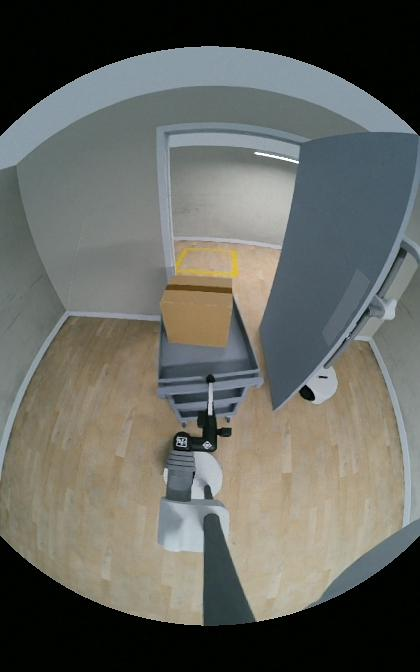

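move(
  blocking=false,
  cameras=[],
  r1={"base":{"translate_m":-0.6,"strafe_m":-0.22},"contact_limits":{"translate_m":0.8}},
)

wait(
  seconds=5,
  cameras=[],
)

move(
  blocking=false,
  cameras=[],
  r1={"base":{"strafe_m":0.33},"contact_limits":{"strafe_m":0.8}},
)

wait(
  seconds=4,
  cameras=["r1_head_camera"],
)

Scene clock: 649.53 s.
move: r1 moving
r1.base_odometry: x=-3.059 y=-0.529 heading=+0.837
r1.turned_by_wheels: +0.001
r1.turned_by_imu: +0.001
r1.base_tilt: forward=-1.6 right=+1.3
r1.lidar_m: 0.37 0.37 2.34 2.26 2.40 3.39 - 3.35 2.53 2.45 0.88 0.42
r1.base_status: translate_m moving; strafe_m moving
r1.joint_positions: lift_m=+0.684 arm_m=+0.000 wrist_yaw_rad=+0.007 wrist_pitch_rad=+0.002 wrist_roll_rad=+1.569 gripper_m=-0.034
r1.joint_status: not commanded
r1.measured_speeds: translate_m=-0.119 strafe_m=-0.046 rotate_rad=+0.006 lift_m=+0.000 arm_m=+0.000 wrist_yaw_rad=+0.006 wrist_pitch_rad=+0.000 wrist_roll_rad=+0.000
r1.motor_effort: lift_m=+14(15) arm_m=-4(4) wheel_0=+0(3) wheel_1=-6(10) wheel_2=+16(17)
r1.servo_current: wrist_yaw_rad=33(65) wrist_pitch_rad=39(52) wrist_roll_rad=65(65) gripper_m=52(59)
r1.contact_limits: translate_m 0.8
r1.hand_pose: x=+0.4599 y=-0.0854 z=+0.8621 quat_wxyz=(+0.708, +0.707, +0.003, +0.002) (m; r1's base frame)
r1.wrist_depth_mm: - - - 251 255 278 1138 / - - - 250 249 1708 1229 / - - - 242 243 1618 - / - 439 439 236 238 - - / - 439 442 174 234 - - / - 442 445 185 229 - - / - 145 452 167 222 - -
r2: as last shown
r2.base_tilt: forward=-0.7 right=+0.0
r2.lidar_m: 0.43 0.39 5.12 3.64 1.75 1.39 1.35 0.97 0.75 0.75 0.60 0.46
r2.motor_effort: lift_m=+18(19) arm_m=-7(7) wheel_0=+0(1) wheel_1=-5(6) wheel_2=+8(8)
r2.servo_current: wrist_yaw_rad=52(65) wrist_pitch_rad=39(46) wrist_roll_rad=59(59) gripper_m=117(117)
r2.contact_limits: translate_m 1
r2.wrist_depth_mm: - - - 161 210 172 - / - - - 162 211 168 - / - - - 163 221 175 - / - - - 166 215 175 - / - - - 166 216 172 153 / - - 185 167 179 173 154 / - - - - 211 158 -
pictures: none
No camera images: "cameras" was empty.

Scene clock: 652.57 s.
earlier move: r1 done
r1.base_odometry: x=-3.286 y=-1.091 heading=+0.835
r1.turned_by_wheels: -0.002
r1.turned_by_imu: -0.003
r1.base_tilt: forward=-1.6 right=+1.3
r1.lidar_m: 0.32 0.36 2.57 2.50 2.65 3.73 3.66 3.05 2.29 2.22 2.35 0.47
r1.base_status: done
r1.joint_positions: lift_m=+0.684 arm_m=+0.000 wrist_yaw_rad=-0.001 wrist_pitch_rad=+0.002 wrist_roll_rad=+1.569 gripper_m=-0.034
r1.joint_status: not commanded
r1.measured_speeds: all 0
r1.motor_effort: lift_m=+14(15) arm_m=+1(4) wheel_0=-7(10) wheel_1=-1(11) wheel_2=-2(19)
r1.servo_current: wrist_yaw_rad=46(72) wrist_pitch_rad=39(52) wrist_roll_rad=65(65) gripper_m=52(65)
r1.contact_limits: translate_m 0.8
r1.hand_pose: x=+0.4592 y=-0.0877 z=+0.8621 quat_wxyz=(+0.708, +0.707, +0.000, -0.001) (m; r1's base frame)
r1.wrist_depth_mm: - - 1138 - 310 317 315 / - 991 1008 - 289 324 433 / - - - - 266 1661 - / 1921 - - 256 254 1808 - / 1921 445 445 182 239 - - / 1863 433 186 185 182 - - / - 147 421 161 215 133 -
r2.base_odometry: x=-2.918 y=+0.426 heading=-2.331
r2.turned_by_wheels: +0.000
r2.turned_by_imu: +0.000
r2.base_tilt: forward=-0.6 right=+0.1
r2.lidar_m: 0.42 0.39 1.03 3.59 1.79 1.38 1.36 0.96 0.77 0.73 0.59 0.47
r2.base_status: not commanded
r2.joint_positions: lift_m=+0.800 arm_m=+0.000 wrist_yaw_rad=+0.851 wrist_pitch_rad=+0.001 wrist_roll_rad=+0.000 gripper_m=-0.034
r2.joint_status: not commanded
r2.measured_speeds: all 0
r2.motor_effort: lift_m=+19(19) arm_m=-7(7) wheel_0=+0(1) wheel_1=-5(6) wheel_2=+8(9)
r2.servo_current: wrist_yaw_rad=52(65) wrist_pitch_rad=39(46) wrist_roll_rad=59(59) gripper_m=111(117)
r2.contact_limits: translate_m 1
r2.hand_pose: x=+0.4270 y=+0.1591 z=+0.9778 quat_wxyz=(+0.911, +0.000, +0.000, +0.413) (m; r2's base frame)
r2.wrist_depth_mm: - - - 161 210 172 - / - - - 162 212 169 - / - - - 163 220 175 - / - - - 166 216 176 - / - - - 166 216 171 153 / - - 185 166 179 173 154 / - - - - 211 158 -
wait: 3.03 of 5 s (r1 has come to rest)
pictures: none
No camera images: "cameras" was empty.

Scene clock: 653.07 s.
move: r1 moving
r1.base_odometry: x=-3.313 y=-1.067 heading=+0.834
r1.turned_by_wheels: -0.001
r1.turned_by_imu: -0.002
r1.base_tilt: forward=-1.6 right=+1.3
r1.lidar_m: 0.32 0.36 2.54 2.46 2.58 3.69 3.63 3.07 2.31 2.25 2.36 0.44
r1.base_status: strafe_m moving
r1.joint_positions: lift_m=+0.684 arm_m=+0.000 wrist_yaw_rad=-0.009 wrist_pitch_rad=+0.002 wrist_roll_rad=+1.569 gripper_m=-0.034
r1.joint_status: not commanded
r1.measured_speeds: translate_m=-0.001 strafe_m=+0.139 rotate_rad=+0.005 lift_m=+0.000 arm_m=+0.000 wrist_yaw_rad=+0.000 wrist_pitch_rad=+0.000 wrist_roll_rad=+0.000
r1.motor_effort: lift_m=+14(15) arm_m=+3(3) wheel_0=-20(20) wheel_1=+9(9) wheel_2=-3(4)
r1.servo_current: wrist_yaw_rad=59(59) wrist_pitch_rad=39(46) wrist_roll_rad=52(65) gripper_m=59(59)
r1.contact_limits: strafe_m 0.8
r1.hand_pose: x=+0.4585 y=-0.0899 z=+0.8621 quat_wxyz=(+0.708, +0.707, -0.003, -0.004) (m; r1's base frame)
r1.wrist_depth_mm: - - 1160 - 310 315 312 / - 1025 1008 - 281 - 436 / - - - - 262 1661 - / 1921 - - 253 250 1921 - / 1863 442 442 180 237 - - / 1863 433 186 185 181 - - / - 146 424 147 212 134 -
r2: as last shown
r2.lidar_m: 0.43 0.38 1.04 3.61 1.77 1.37 1.36 0.96 0.75 0.74 0.63 0.44
r2.motor_effort: lift_m=+18(19) arm_m=-7(7) wheel_0=+0(0) wheel_1=-6(6) wheel_2=+8(8)
r2.servo_current: wrist_yaw_rad=52(59) wrist_pitch_rad=39(46) wrist_roll_rad=33(59) gripper_m=111(117)
r2.contact_limits: translate_m 1
r2.wrist_depth_mm: - - - 161 211 172 - / - - - 162 212 169 - / - - - 163 220 175 - / - - - 166 216 176 - / - - - 165 216 172 153 / - - 185 166 179 173 154 / - - 1921 - 211 158 -
pictures: none
No camera images: "cameras" was empty.

Scene clock: 655.00 s.
earlier move: r1 done
r1.base_odometry: x=-3.530 y=-0.869 heading=+0.834
r1.turned_by_wheels: +0.001
r1.turned_by_imu: +0.000
r1.base_tilt: forward=-1.6 right=+1.3
r1.lidar_m: 0.40 0.47 2.25 2.17 2.31 3.27 3.65 3.50 2.64 2.55 1.71 0.39
r1.base_status: done
r1.joint_positions: lift_m=+0.684 arm_m=+0.000 wrist_yaw_rad=-0.005 wrist_pitch_rad=+0.002 wrist_roll_rad=+1.569 gripper_m=-0.034
r1.joint_status: not commanded
r1.measured_speeds: all 0
r1.motor_effort: lift_m=+14(15) arm_m=+4(4) wheel_0=-4(20) wheel_1=+0(10) wheel_2=-3(6)
r1.servo_current: wrist_yaw_rad=46(78) wrist_pitch_rad=52(52) wrist_roll_rad=46(72) gripper_m=52(59)
r1.contact_limits: strafe_m 0.8
r1.hand_pose: x=+0.4589 y=-0.0888 z=+0.8621 quat_wxyz=(+0.708, +0.707, -0.001, -0.002) (m; r1's base frame)
r1.wrist_depth_mm: - - - - 206 - - / - 418 469 151 210 - - / 1983 415 413 155 214 - - / 1983 436 436 158 219 - - / 1983 469 462 161 221 - - / - 484 185 - 183 - - / - 137 159 - 232 135 -
r2.base_odometry: x=-2.918 y=+0.426 heading=-2.331
r2.turned_by_wheels: +0.000
r2.turned_by_imu: +0.000
r2.base_tilt: forward=-0.7 right=+0.0
r2.lidar_m: 0.43 0.36 1.69 3.63 1.75 1.38 1.36 0.97 0.75 0.73 0.59 0.44
r2.base_status: not commanded
r2.joint_positions: lift_m=+0.800 arm_m=+0.000 wrist_yaw_rad=+0.851 wrist_pitch_rad=+0.001 wrist_roll_rad=+0.000 gripper_m=-0.034
r2.joint_status: not commanded
r2.measured_speeds: all 0
r2.motor_effort: lift_m=+18(19) arm_m=-7(7) wheel_0=+1(1) wheel_1=-5(6) wheel_2=+8(9)
r2.servo_current: wrist_yaw_rad=59(72) wrist_pitch_rad=33(52) wrist_roll_rad=46(59) gripper_m=111(117)
r2.contact_limits: translate_m 1
r2.hand_pose: x=+0.4270 y=+0.1591 z=+0.9778 quat_wxyz=(+0.911, +0.000, +0.000, +0.413) (m; r2's base frame)
r2.wrist_depth_mm: - - - 160 210 172 - / - - - 162 212 169 - / - - - 163 221 175 - / - - - 166 216 176 - / - - - 166 218 172 153 / - - 185 166 180 172 154 / - - - - 210 158 -
wait: 1.93 of 4 s (r1 has come to rest)
pictures: r1_head_camera
Images, in order (width x height): r1_head_camera 420x560.

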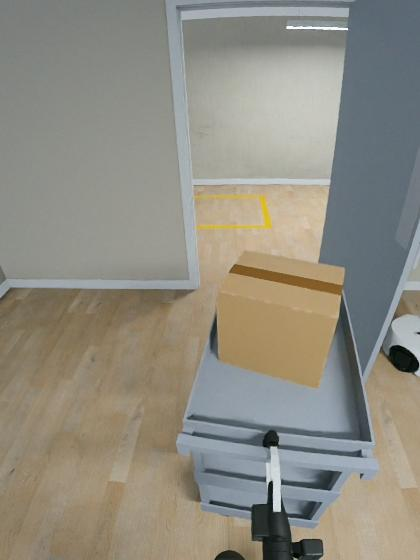

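move(
  r1={"base":{"strafe_m":-0.12},"contact_limits":{"strafe_m":0.8}},
  blocking=false,
  cameras=[],
)

wait(
  seconds=4,
  cameras=["r1_head_camera"],
)

Scene clock: 676.00 s.
move: r1 moving
r1.base_odometry: x=-3.504 y=-0.894 heading=+0.835
r1.turned_by_wheels: +0.000
r1.turned_by_imu: +0.000
r1.base_tilt: forward=-1.6 right=+1.3
r1.lidar_m: 0.40 0.43 2.27 2.21 2.34 3.30 3.65 3.43 2.59 2.51 1.70 0.41
r1.base_status: strafe_m moving
r1.joint_positions: lift_m=+0.684 arm_m=+0.000 wrist_yaw_rad=+0.001 wrist_pitch_rad=+0.002 wrist_roll_rad=+1.569 gripper_m=-0.034
r1.joint_status: not commanded
r1.measured_speeds: translate_m=+0.000 strafe_m=-0.140 rotate_rad=+0.003 lift_m=+0.000 arm_m=+0.000 wrist_yaw_rad=+0.044 wrist_pitch_rad=+0.000 wrist_roll_rad=+0.000
r1.motor_effort: lift_m=+14(15) arm_m=+4(4) wheel_0=+14(14) wheel_1=-6(8) wheel_2=-2(3)
r1.servo_current: wrist_yaw_rad=46(65) wrist_pitch_rad=39(46) wrist_roll_rad=39(59) gripper_m=52(59)
r1.contact_limits: strafe_m 0.8
r1.hand_pose: x=+0.4594 y=-0.0871 z=+0.8621 quat_wxyz=(+0.708, +0.707, +0.001, +0.000) (m; r1's base frame)
r1.wrist_depth_mm: - - - - 198 521 - / - 442 413 146 204 - - / 1863 410 410 149 209 - - / 1921 436 433 154 213 - - / 1863 469 459 157 220 - - / - - 480 - 224 1661 - / - 153 181 145 232 136 -
r2: as last shown
r2.base_tilt: forward=-0.6 right=+0.0
r2.lidar_m: 0.41 0.40 1.65 3.62 1.75 1.38 1.36 0.97 0.77 0.73 0.61 0.46
r2.motor_effort: lift_m=+19(19) arm_m=-7(7) wheel_0=+0(1) wheel_1=-5(6) wheel_2=+8(8)
r2.servo_current: wrist_yaw_rad=59(65) wrist_pitch_rad=39(46) wrist_roll_rad=46(52) gripper_m=104(117)
r2.contact_limits: translate_m 1
r2.wrist_depth_mm: - - - 161 209 171 - / - - - 162 212 169 - / - - - 163 220 175 - / - - - 165 216 176 - / - - - 166 216 172 153 / - - 185 166 180 173 154 / - - - - 211 158 -
pictures: none
No camera images: "cameras" was empty.

Scene clock: 677.10 s.
earlier move: r1 done
r1.base_odometry: x=-3.441 y=-0.950 heading=+0.835
r1.turned_by_wheels: +0.000
r1.turned_by_imu: +0.000
r1.base_tilt: forward=-1.6 right=+1.2
r1.lidar_m: 0.36 0.40 2.36 2.28 2.42 3.45 3.64 3.33 2.50 2.43 1.71 0.41
r1.base_status: done
r1.joint_positions: lift_m=+0.684 arm_m=+0.000 wrist_yaw_rad=+0.004 wrist_pitch_rad=+0.002 wrist_roll_rad=+1.569 gripper_m=-0.034
r1.joint_status: not commanded
r1.measured_speeds: all 0
r1.motor_effort: lift_m=+14(15) arm_m=+4(4) wheel_0=+5(16) wheel_1=+2(8) wheel_2=+1(3)
r1.servo_current: wrist_yaw_rad=59(65) wrist_pitch_rad=39(46) wrist_roll_rad=46(59) gripper_m=52(59)
r1.contact_limits: strafe_m 0.8
r1.hand_pose: x=+0.4596 y=-0.0862 z=+0.8621 quat_wxyz=(+0.708, +0.707, +0.002, +0.001) (m; r1's base frame)
r1.wrist_depth_mm: - - - - 219 - 1182 / 1863 - - - 220 - - / 1983 421 421 415 222 - - / 1921 430 436 163 224 - - / 1921 455 455 165 225 - - / - 477 462 186 226 - - / - 153 178 147 229 135 -
r2.base_odometry: x=-2.918 y=+0.426 heading=-2.331
r2.turned_by_wheels: +0.000
r2.turned_by_imu: +0.000
r2.base_tilt: forward=-0.6 right=+0.0
r2.lidar_m: 0.42 0.41 1.32 3.62 1.74 1.36 1.35 0.95 0.75 0.75 0.63 0.43
r2.base_status: not commanded
r2.joint_positions: lift_m=+0.800 arm_m=+0.000 wrist_yaw_rad=+0.851 wrist_pitch_rad=+0.001 wrist_roll_rad=+0.000 gripper_m=-0.034
r2.joint_status: not commanded
r2.measured_speeds: all 0
r2.motor_effort: lift_m=+18(19) arm_m=-7(7) wheel_0=+0(1) wheel_1=-5(6) wheel_2=+8(9)
r2.servo_current: wrist_yaw_rad=52(65) wrist_pitch_rad=33(46) wrist_roll_rad=52(65) gripper_m=111(117)
r2.contact_limits: translate_m 1
r2.hand_pose: x=+0.4270 y=+0.1591 z=+0.9778 quat_wxyz=(+0.911, +0.000, +0.000, +0.413) (m; r2's base frame)
r2.wrist_depth_mm: - - - 161 209 172 - / - - - 162 212 168 - / - - - 163 220 175 - / - - - 166 216 177 - / - - - 166 217 172 153 / - - 185 166 180 173 154 / - - - - 211 158 -
wait: 1.10 of 4 s (r1 has come to rest)
pictures: r1_head_camera
Images, in order (width x height): r1_head_camera 420x560.

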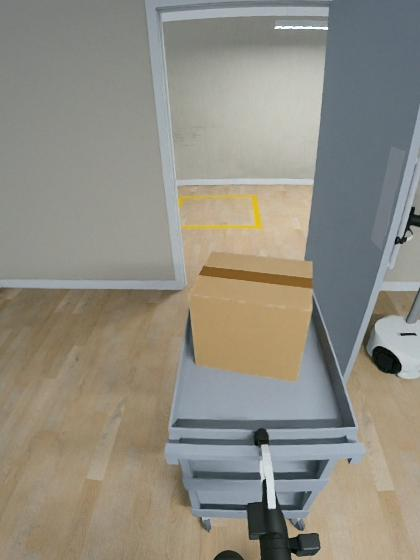

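move(
  r1={"base":{"translate_m":0.45},"contact_limits":{"translate_m":0.8}},
  blocking=false,
  cameras=[],
)

wait(
  seconds=5,
  cameras=["r1_head_camera"],
)

Scene clock: 685.50 s.
move: r1 moving
r1.base_odometry: x=-3.420 y=-0.927 heading=+0.836
r1.turned_by_wheels: +0.001
r1.turned_by_imu: +0.000
r1.base_tilt: forward=-1.6 right=+1.2
r1.lidar_m: 0.37 0.38 2.36 2.29 2.44 3.44 3.68 3.32 2.52 2.41 1.69 0.43
r1.base_status: translate_m moving
r1.joint_positions: lift_m=+0.684 arm_m=+0.000 wrist_yaw_rad=+0.003 wrist_pitch_rad=+0.002 wrist_roll_rad=+1.569 gripper_m=-0.034
r1.joint_status: not commanded
r1.measured_speeds: translate_m=+0.120 strafe_m=+0.000 rotate_rad=-0.004 lift_m=+0.000 arm_m=+0.000 wrist_yaw_rad=+0.000 wrist_pitch_rad=+0.000 wrist_roll_rad=+0.000
r1.motor_effort: lift_m=+14(15) arm_m=+4(4) wheel_0=+11(14) wheel_1=+9(9) wheel_2=-10(14)
r1.servo_current: wrist_yaw_rad=46(65) wrist_pitch_rad=46(46) wrist_roll_rad=39(59) gripper_m=52(59)
r1.contact_limits: translate_m 0.8
r1.hand_pose: x=+0.4595 y=-0.0867 z=+0.8621 quat_wxyz=(+0.708, +0.707, +0.001, +0.000) (m; r1's base frame)
r1.wrist_depth_mm: - - - - 216 - 1205 / - - - - 218 - - / 1863 421 424 418 220 - - / 1921 433 430 161 221 - - / 1921 455 452 162 223 - - / - 473 190 164 224 - - / - 143 181 164 225 137 -
r2: as last shown
r2.lidar_m: 0.42 0.40 1.53 3.63 1.77 1.38 1.36 0.94 0.76 0.74 0.60 0.45
r2.motor_effort: lift_m=+18(18) arm_m=-7(7) wheel_0=+1(1) wheel_1=-6(6) wheel_2=+8(9)
r2.servo_current: wrist_yaw_rad=46(59) wrist_pitch_rad=39(46) wrist_roll_rad=46(65) gripper_m=104(111)
r2.contact_limits: translate_m 1
r2.wrist_depth_mm: - - - 161 209 172 - / - - - 162 212 168 - / - - - 163 220 174 - / - - - 166 215 176 - / - - - 166 217 171 153 / - - 185 167 179 173 154 / - - - - 211 158 -
pictures: none
No camera images: "cameras" was empty.

Scene clock: 688.00 s.
earlier move: r1 done
r1.base_odometry: x=-3.139 y=-0.616 heading=+0.835
r1.turned_by_wheels: +0.000
r1.turned_by_imu: +0.000
r1.base_tilt: forward=-1.6 right=+1.3
r1.lidar_m: 0.40 0.44 2.32 2.27 2.39 3.42 4.13 3.35 2.54 2.46 1.06 0.42
r1.base_status: done
r1.joint_positions: lift_m=+0.684 arm_m=+0.000 wrist_yaw_rad=+0.003 wrist_pitch_rad=+0.002 wrist_roll_rad=+1.569 gripper_m=-0.034
r1.joint_status: not commanded
r1.measured_speeds: all 0
r1.motor_effort: lift_m=+15(15) arm_m=-1(4) wheel_0=+2(14) wheel_1=+1(9) wheel_2=+2(14)
r1.servo_current: wrist_yaw_rad=52(78) wrist_pitch_rad=33(52) wrist_roll_rad=39(72) gripper_m=46(59)
r1.contact_limits: translate_m 0.8
r1.hand_pose: x=+0.4595 y=-0.0867 z=+0.8621 quat_wxyz=(+0.708, +0.707, +0.001, +0.000) (m; r1's base frame)
r1.wrist_depth_mm: - - - - 204 - - / - - - 151 208 - - / - 410 413 154 213 - - / - 436 433 157 217 - - / - 462 452 160 221 - - / 1576 492 189 - 225 - - / - 136 164 126 234 135 -
r2.base_odometry: x=-2.918 y=+0.426 heading=-2.331
r2.turned_by_wheels: +0.000
r2.turned_by_imu: +0.000
r2.base_tilt: forward=-0.6 right=+0.1
r2.lidar_m: 0.42 0.39 5.14 3.60 1.72 1.39 1.35 0.98 0.74 0.74 0.60 0.43
r2.base_status: not commanded
r2.joint_positions: lift_m=+0.800 arm_m=+0.000 wrist_yaw_rad=+0.851 wrist_pitch_rad=+0.001 wrist_roll_rad=+0.000 gripper_m=-0.034
r2.joint_status: not commanded
r2.measured_speeds: all 0
r2.motor_effort: lift_m=+18(19) arm_m=-7(7) wheel_0=+0(1) wheel_1=-6(6) wheel_2=+9(9)
r2.servo_current: wrist_yaw_rad=59(65) wrist_pitch_rad=39(46) wrist_roll_rad=46(65) gripper_m=111(117)
r2.contact_limits: translate_m 1
r2.hand_pose: x=+0.4270 y=+0.1591 z=+0.9778 quat_wxyz=(+0.911, +0.000, +0.000, +0.413) (m; r2's base frame)
r2.wrist_depth_mm: - - - 161 209 172 - / - - - 162 211 169 - / - - - 164 220 175 - / - - - 165 215 177 - / - - - 166 217 171 153 / - - 185 166 180 173 154 / - - - - 211 158 -
wait: 2.50 of 5 s (r1 has come to rest)
pictures: r1_head_camera
Images, in order (width x height): r1_head_camera 420x560.

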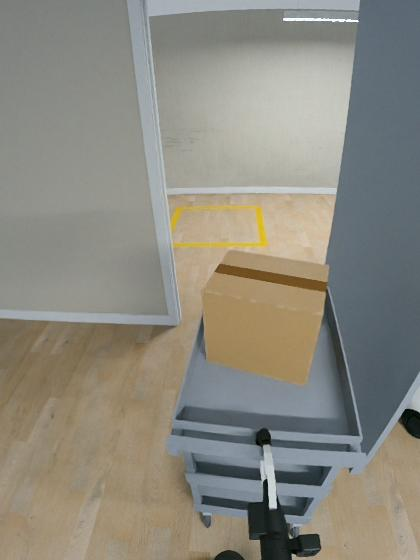

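move(
  r1={"base":{"translate_m":0.5,"strafe_m":-0.08},"contact_limits":{"translate_m":0.8}},
  blocking=false,
  cameras=[],
)

wait(
  seconds=5,
  cameras=["r1_head_camera"],
)

Scene clock: 694.53 s.
move: r1 moving
r1.base_odometry: x=-3.115 y=-0.596 heading=+0.836
r1.turned_by_wheels: +0.001
r1.turned_by_imu: +0.001
r1.base_tilt: forward=-1.6 right=+1.3
r1.lidar_m: 0.39 0.43 2.33 2.25 2.41 3.41 4.19 3.34 2.54 2.44 0.94 0.42
r1.base_status: translate_m moving; strafe_m moving
r1.joint_positions: lift_m=+0.684 arm_m=+0.000 wrist_yaw_rad=+0.003 wrist_pitch_rad=+0.002 wrist_roll_rad=+1.569 gripper_m=-0.034
r1.joint_status: not commanded
r1.measured_speeds: translate_m=+0.120 strafe_m=-0.019 rotate_rad=+0.007 lift_m=+0.000 arm_m=+0.000 wrist_yaw_rad=+0.000 wrist_pitch_rad=+0.000 wrist_roll_rad=+0.000
r1.motor_effort: lift_m=+14(15) arm_m=+4(4) wheel_0=+12(14) wheel_1=+5(7) wheel_2=-10(13)
r1.servo_current: wrist_yaw_rad=46(59) wrist_pitch_rad=39(46) wrist_roll_rad=39(65) gripper_m=59(59)
r1.contact_limits: translate_m 0.8
r1.hand_pose: x=+0.4595 y=-0.0867 z=+0.8621 quat_wxyz=(+0.708, +0.707, +0.001, +0.000) (m; r1's base frame)
r1.wrist_depth_mm: - - - - 202 - - / - - - 149 206 208 - / - 407 407 151 211 - - / - 433 433 156 215 - - / - 466 459 158 220 - - / 1618 500 213 - 223 - - / - 137 165 144 231 136 -
r2: as last shown
r2.lidar_m: 0.44 0.39 5.10 3.61 1.76 1.39 1.35 0.97 0.75 0.75 0.62 0.44
r2.motor_effort: lift_m=+18(19) arm_m=-7(7) wheel_0=+0(1) wheel_1=-6(6) wheel_2=+8(8)
r2.servo_current: wrist_yaw_rad=52(59) wrist_pitch_rad=39(46) wrist_roll_rad=52(52) gripper_m=111(111)
r2.contact_limits: translate_m 1
r2.wrist_depth_mm: - - - 161 210 172 - / - - - 162 211 169 - / - - - 163 221 175 - / - - - 166 216 176 - / - - - 166 216 172 153 / - - 185 166 179 173 154 / - - - - 211 158 -
pictures: none
No camera images: "cameras" was empty.

Scene clock: 697.20 s.
earlier move: r1 done
r1.base_odometry: x=-2.745 y=-0.299 heading=+0.836
r1.turned_by_wheels: +0.000
r1.turned_by_imu: +0.003
r1.base_tilt: forward=-1.6 right=+1.3
r1.lidar_m: 0.39 0.41 1.88 2.33 2.45 3.49 - 3.24 2.47 1.02 0.59 0.41
r1.base_status: done
r1.joint_positions: lift_m=+0.684 arm_m=+0.000 wrist_yaw_rad=+0.003 wrist_pitch_rad=+0.002 wrist_roll_rad=+1.569 gripper_m=-0.034
r1.joint_status: not commanded
r1.measured_speeds: all 0
r1.motor_effort: lift_m=+14(15) arm_m=-3(4) wheel_0=+6(16) wheel_1=+3(9) wheel_2=+3(13)
r1.servo_current: wrist_yaw_rad=59(65) wrist_pitch_rad=46(59) wrist_roll_rad=52(65) gripper_m=52(65)
r1.contact_limits: translate_m 0.8
r1.hand_pose: x=+0.4596 y=-0.0866 z=+0.8621 quat_wxyz=(+0.708, +0.707, +0.002, +0.000) (m; r1's base frame)
r1.wrist_depth_mm: - - - - 206 1464 - / - - - 153 210 - - / - 410 413 155 214 - - / - 439 433 159 219 - - / - 459 462 161 224 - - / - - 469 - 225 - - / - 152 174 146 232 135 -
r2.base_odometry: x=-2.918 y=+0.426 heading=-2.331
r2.turned_by_wheels: +0.000
r2.turned_by_imu: +0.000
r2.base_tilt: forward=-0.7 right=+0.0
r2.lidar_m: 0.42 0.38 5.12 3.64 1.75 1.37 1.36 0.93 0.76 0.73 0.60 0.47
r2.base_status: not commanded
r2.joint_positions: lift_m=+0.800 arm_m=+0.000 wrist_yaw_rad=+0.851 wrist_pitch_rad=+0.001 wrist_roll_rad=+0.000 gripper_m=-0.034
r2.joint_status: not commanded
r2.measured_speeds: all 0
r2.motor_effort: lift_m=+18(19) arm_m=-7(7) wheel_0=+0(1) wheel_1=-5(6) wheel_2=+8(9)
r2.servo_current: wrist_yaw_rad=52(65) wrist_pitch_rad=39(46) wrist_roll_rad=46(59) gripper_m=111(117)
r2.contact_limits: translate_m 1
r2.hand_pose: x=+0.4270 y=+0.1591 z=+0.9778 quat_wxyz=(+0.911, +0.000, +0.000, +0.413) (m; r2's base frame)
r2.wrist_depth_mm: - - - 161 211 172 - / - - - 162 212 169 - / - - - 164 220 175 - / - - - 165 216 176 - / - - - 166 216 172 153 / - - 185 166 179 173 154 / - - - - 211 158 -
wait: 2.67 of 5 s (r1 has come to rest)
pictures: r1_head_camera
Images, in order (width x height): r1_head_camera 420x560.

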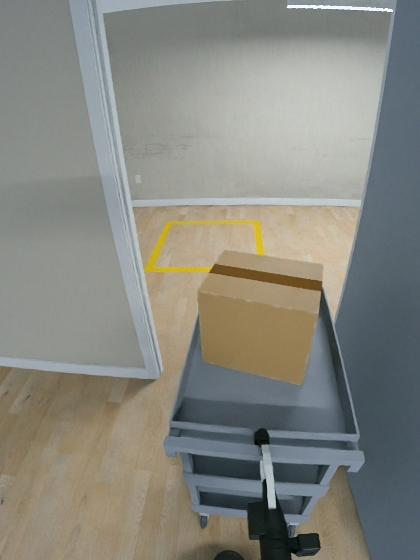

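move(
  r1={"base":{"translate_m":0.5,"strafe_m":-0.07},"contact_limits":{"translate_m":0.8}},
  blocking=false,
  cameras=[],
)

wait(
  seconds=5,
  cameras=["r1_head_camera"],
)

Scene clock: 702.70 s.
move: r1 moving
r1.base_odometry: x=-2.721 y=-0.278 heading=+0.837
r1.turned_by_wheels: +0.001
r1.turned_by_imu: +0.000
r1.base_tilt: forward=-1.6 right=+1.3
r1.lidar_m: 0.39 0.44 1.84 2.34 2.46 3.52 - 3.27 2.44 0.98 0.58 0.42
r1.base_status: translate_m moving; strafe_m moving
r1.joint_positions: lift_m=+0.684 arm_m=+0.000 wrist_yaw_rad=+0.003 wrist_pitch_rad=+0.002 wrist_roll_rad=+1.569 gripper_m=-0.034
r1.joint_status: not commanded
r1.measured_speeds: translate_m=+0.122 strafe_m=-0.017 rotate_rad=+0.001 lift_m=+0.000 arm_m=+0.000 wrist_yaw_rad=+0.000 wrist_pitch_rad=+0.000 wrist_roll_rad=+0.000
r1.motor_effort: lift_m=+14(15) arm_m=+4(4) wheel_0=+11(15) wheel_1=+7(8) wheel_2=-9(12)
r1.servo_current: wrist_yaw_rad=59(65) wrist_pitch_rad=46(52) wrist_roll_rad=46(52) gripper_m=52(59)
r1.contact_limits: translate_m 0.8
r1.hand_pose: x=+0.4595 y=-0.0866 z=+0.8621 quat_wxyz=(+0.708, +0.707, +0.002, +0.000) (m; r1's base frame)
r1.wrist_depth_mm: - - - - 205 1576 - / - - - 151 209 - - / - 413 410 154 213 - - / - 439 433 157 217 - - / - 466 455 160 220 - - / - - 469 - 223 - - / - 153 177 144 230 136 -
r2: as last shown
r2.lidar_m: 0.43 0.41 5.10 3.60 1.76 1.39 1.35 0.94 0.76 0.74 0.63 0.43
r2.motor_effort: lift_m=+18(18) arm_m=-7(7) wheel_0=+0(1) wheel_1=-6(6) wheel_2=+8(8)
r2.servo_current: wrist_yaw_rad=59(59) wrist_pitch_rad=46(46) wrist_roll_rad=46(59) gripper_m=111(124)
r2.contact_limits: translate_m 1
r2.wrist_depth_mm: - - - 161 209 172 - / - - - 162 211 169 - / - - - 163 220 175 - / - - - 166 216 176 - / - - - 166 216 171 153 / - - 185 167 180 173 154 / - - - - 211 158 -
pictures: none
No camera images: "cameras" was empty.

Scene clock: 705.37 s.
earlier move: r1 done
r1.base_odometry: x=-2.358 y=+0.026 heading=+0.837
r1.turned_by_wheels: +0.000
r1.turned_by_imu: +0.000
r1.base_tilt: forward=-1.6 right=+1.3
r1.lidar_m: 0.41 0.42 1.14 2.37 2.52 3.57 - 3.22 0.51 0.47 0.49 0.41
r1.base_status: done
r1.joint_positions: lift_m=+0.684 arm_m=+0.000 wrist_yaw_rad=+0.003 wrist_pitch_rad=+0.002 wrist_roll_rad=+1.569 gripper_m=-0.034
r1.joint_status: not commanded
r1.measured_speeds: all 0
r1.motor_effort: lift_m=+14(15) arm_m=+4(4) wheel_0=+3(15) wheel_1=+1(8) wheel_2=+3(13)
r1.servo_current: wrist_yaw_rad=52(65) wrist_pitch_rad=46(52) wrist_roll_rad=26(72) gripper_m=52(65)
r1.contact_limits: translate_m 0.8
r1.hand_pose: x=+0.4595 y=-0.0866 z=+0.8621 quat_wxyz=(+0.708, +0.707, +0.002, +0.000) (m; r1's base frame)
r1.wrist_depth_mm: - - - - 203 1464 - / - - - 151 208 - - / - 407 410 153 212 - - / - 436 436 157 216 - - / - 469 459 160 222 - - / - - 189 - 225 - - / - 152 181 126 234 135 -
r2.base_odometry: x=-2.918 y=+0.426 heading=-2.331
r2.turned_by_wheels: +0.000
r2.turned_by_imu: +0.000
r2.base_tilt: forward=-0.7 right=+0.1
r2.lidar_m: 0.43 0.39 5.14 3.63 1.72 1.39 1.35 0.95 0.76 0.73 0.62 0.45
r2.base_status: not commanded
r2.joint_positions: lift_m=+0.800 arm_m=+0.000 wrist_yaw_rad=+0.851 wrist_pitch_rad=+0.001 wrist_roll_rad=+0.000 gripper_m=-0.034
r2.joint_status: not commanded
r2.measured_speeds: all 0
r2.motor_effort: lift_m=+18(19) arm_m=-6(7) wheel_0=+0(1) wheel_1=-5(6) wheel_2=+8(9)
r2.servo_current: wrist_yaw_rad=52(65) wrist_pitch_rad=46(46) wrist_roll_rad=59(65) gripper_m=111(124)
r2.contact_limits: translate_m 1
r2.hand_pose: x=+0.4270 y=+0.1591 z=+0.9778 quat_wxyz=(+0.911, +0.000, +0.000, +0.413) (m; r2's base frame)
r2.wrist_depth_mm: - - - 161 210 172 - / - - - 162 211 168 - / - - - 163 221 175 - / - - - 166 216 176 - / - - - 165 216 172 153 / - - 185 166 180 173 154 / - - - - 211 158 -
wait: 2.67 of 5 s (r1 has come to rest)
pictures: r1_head_camera
Images, in order (width x height): r1_head_camera 420x560.

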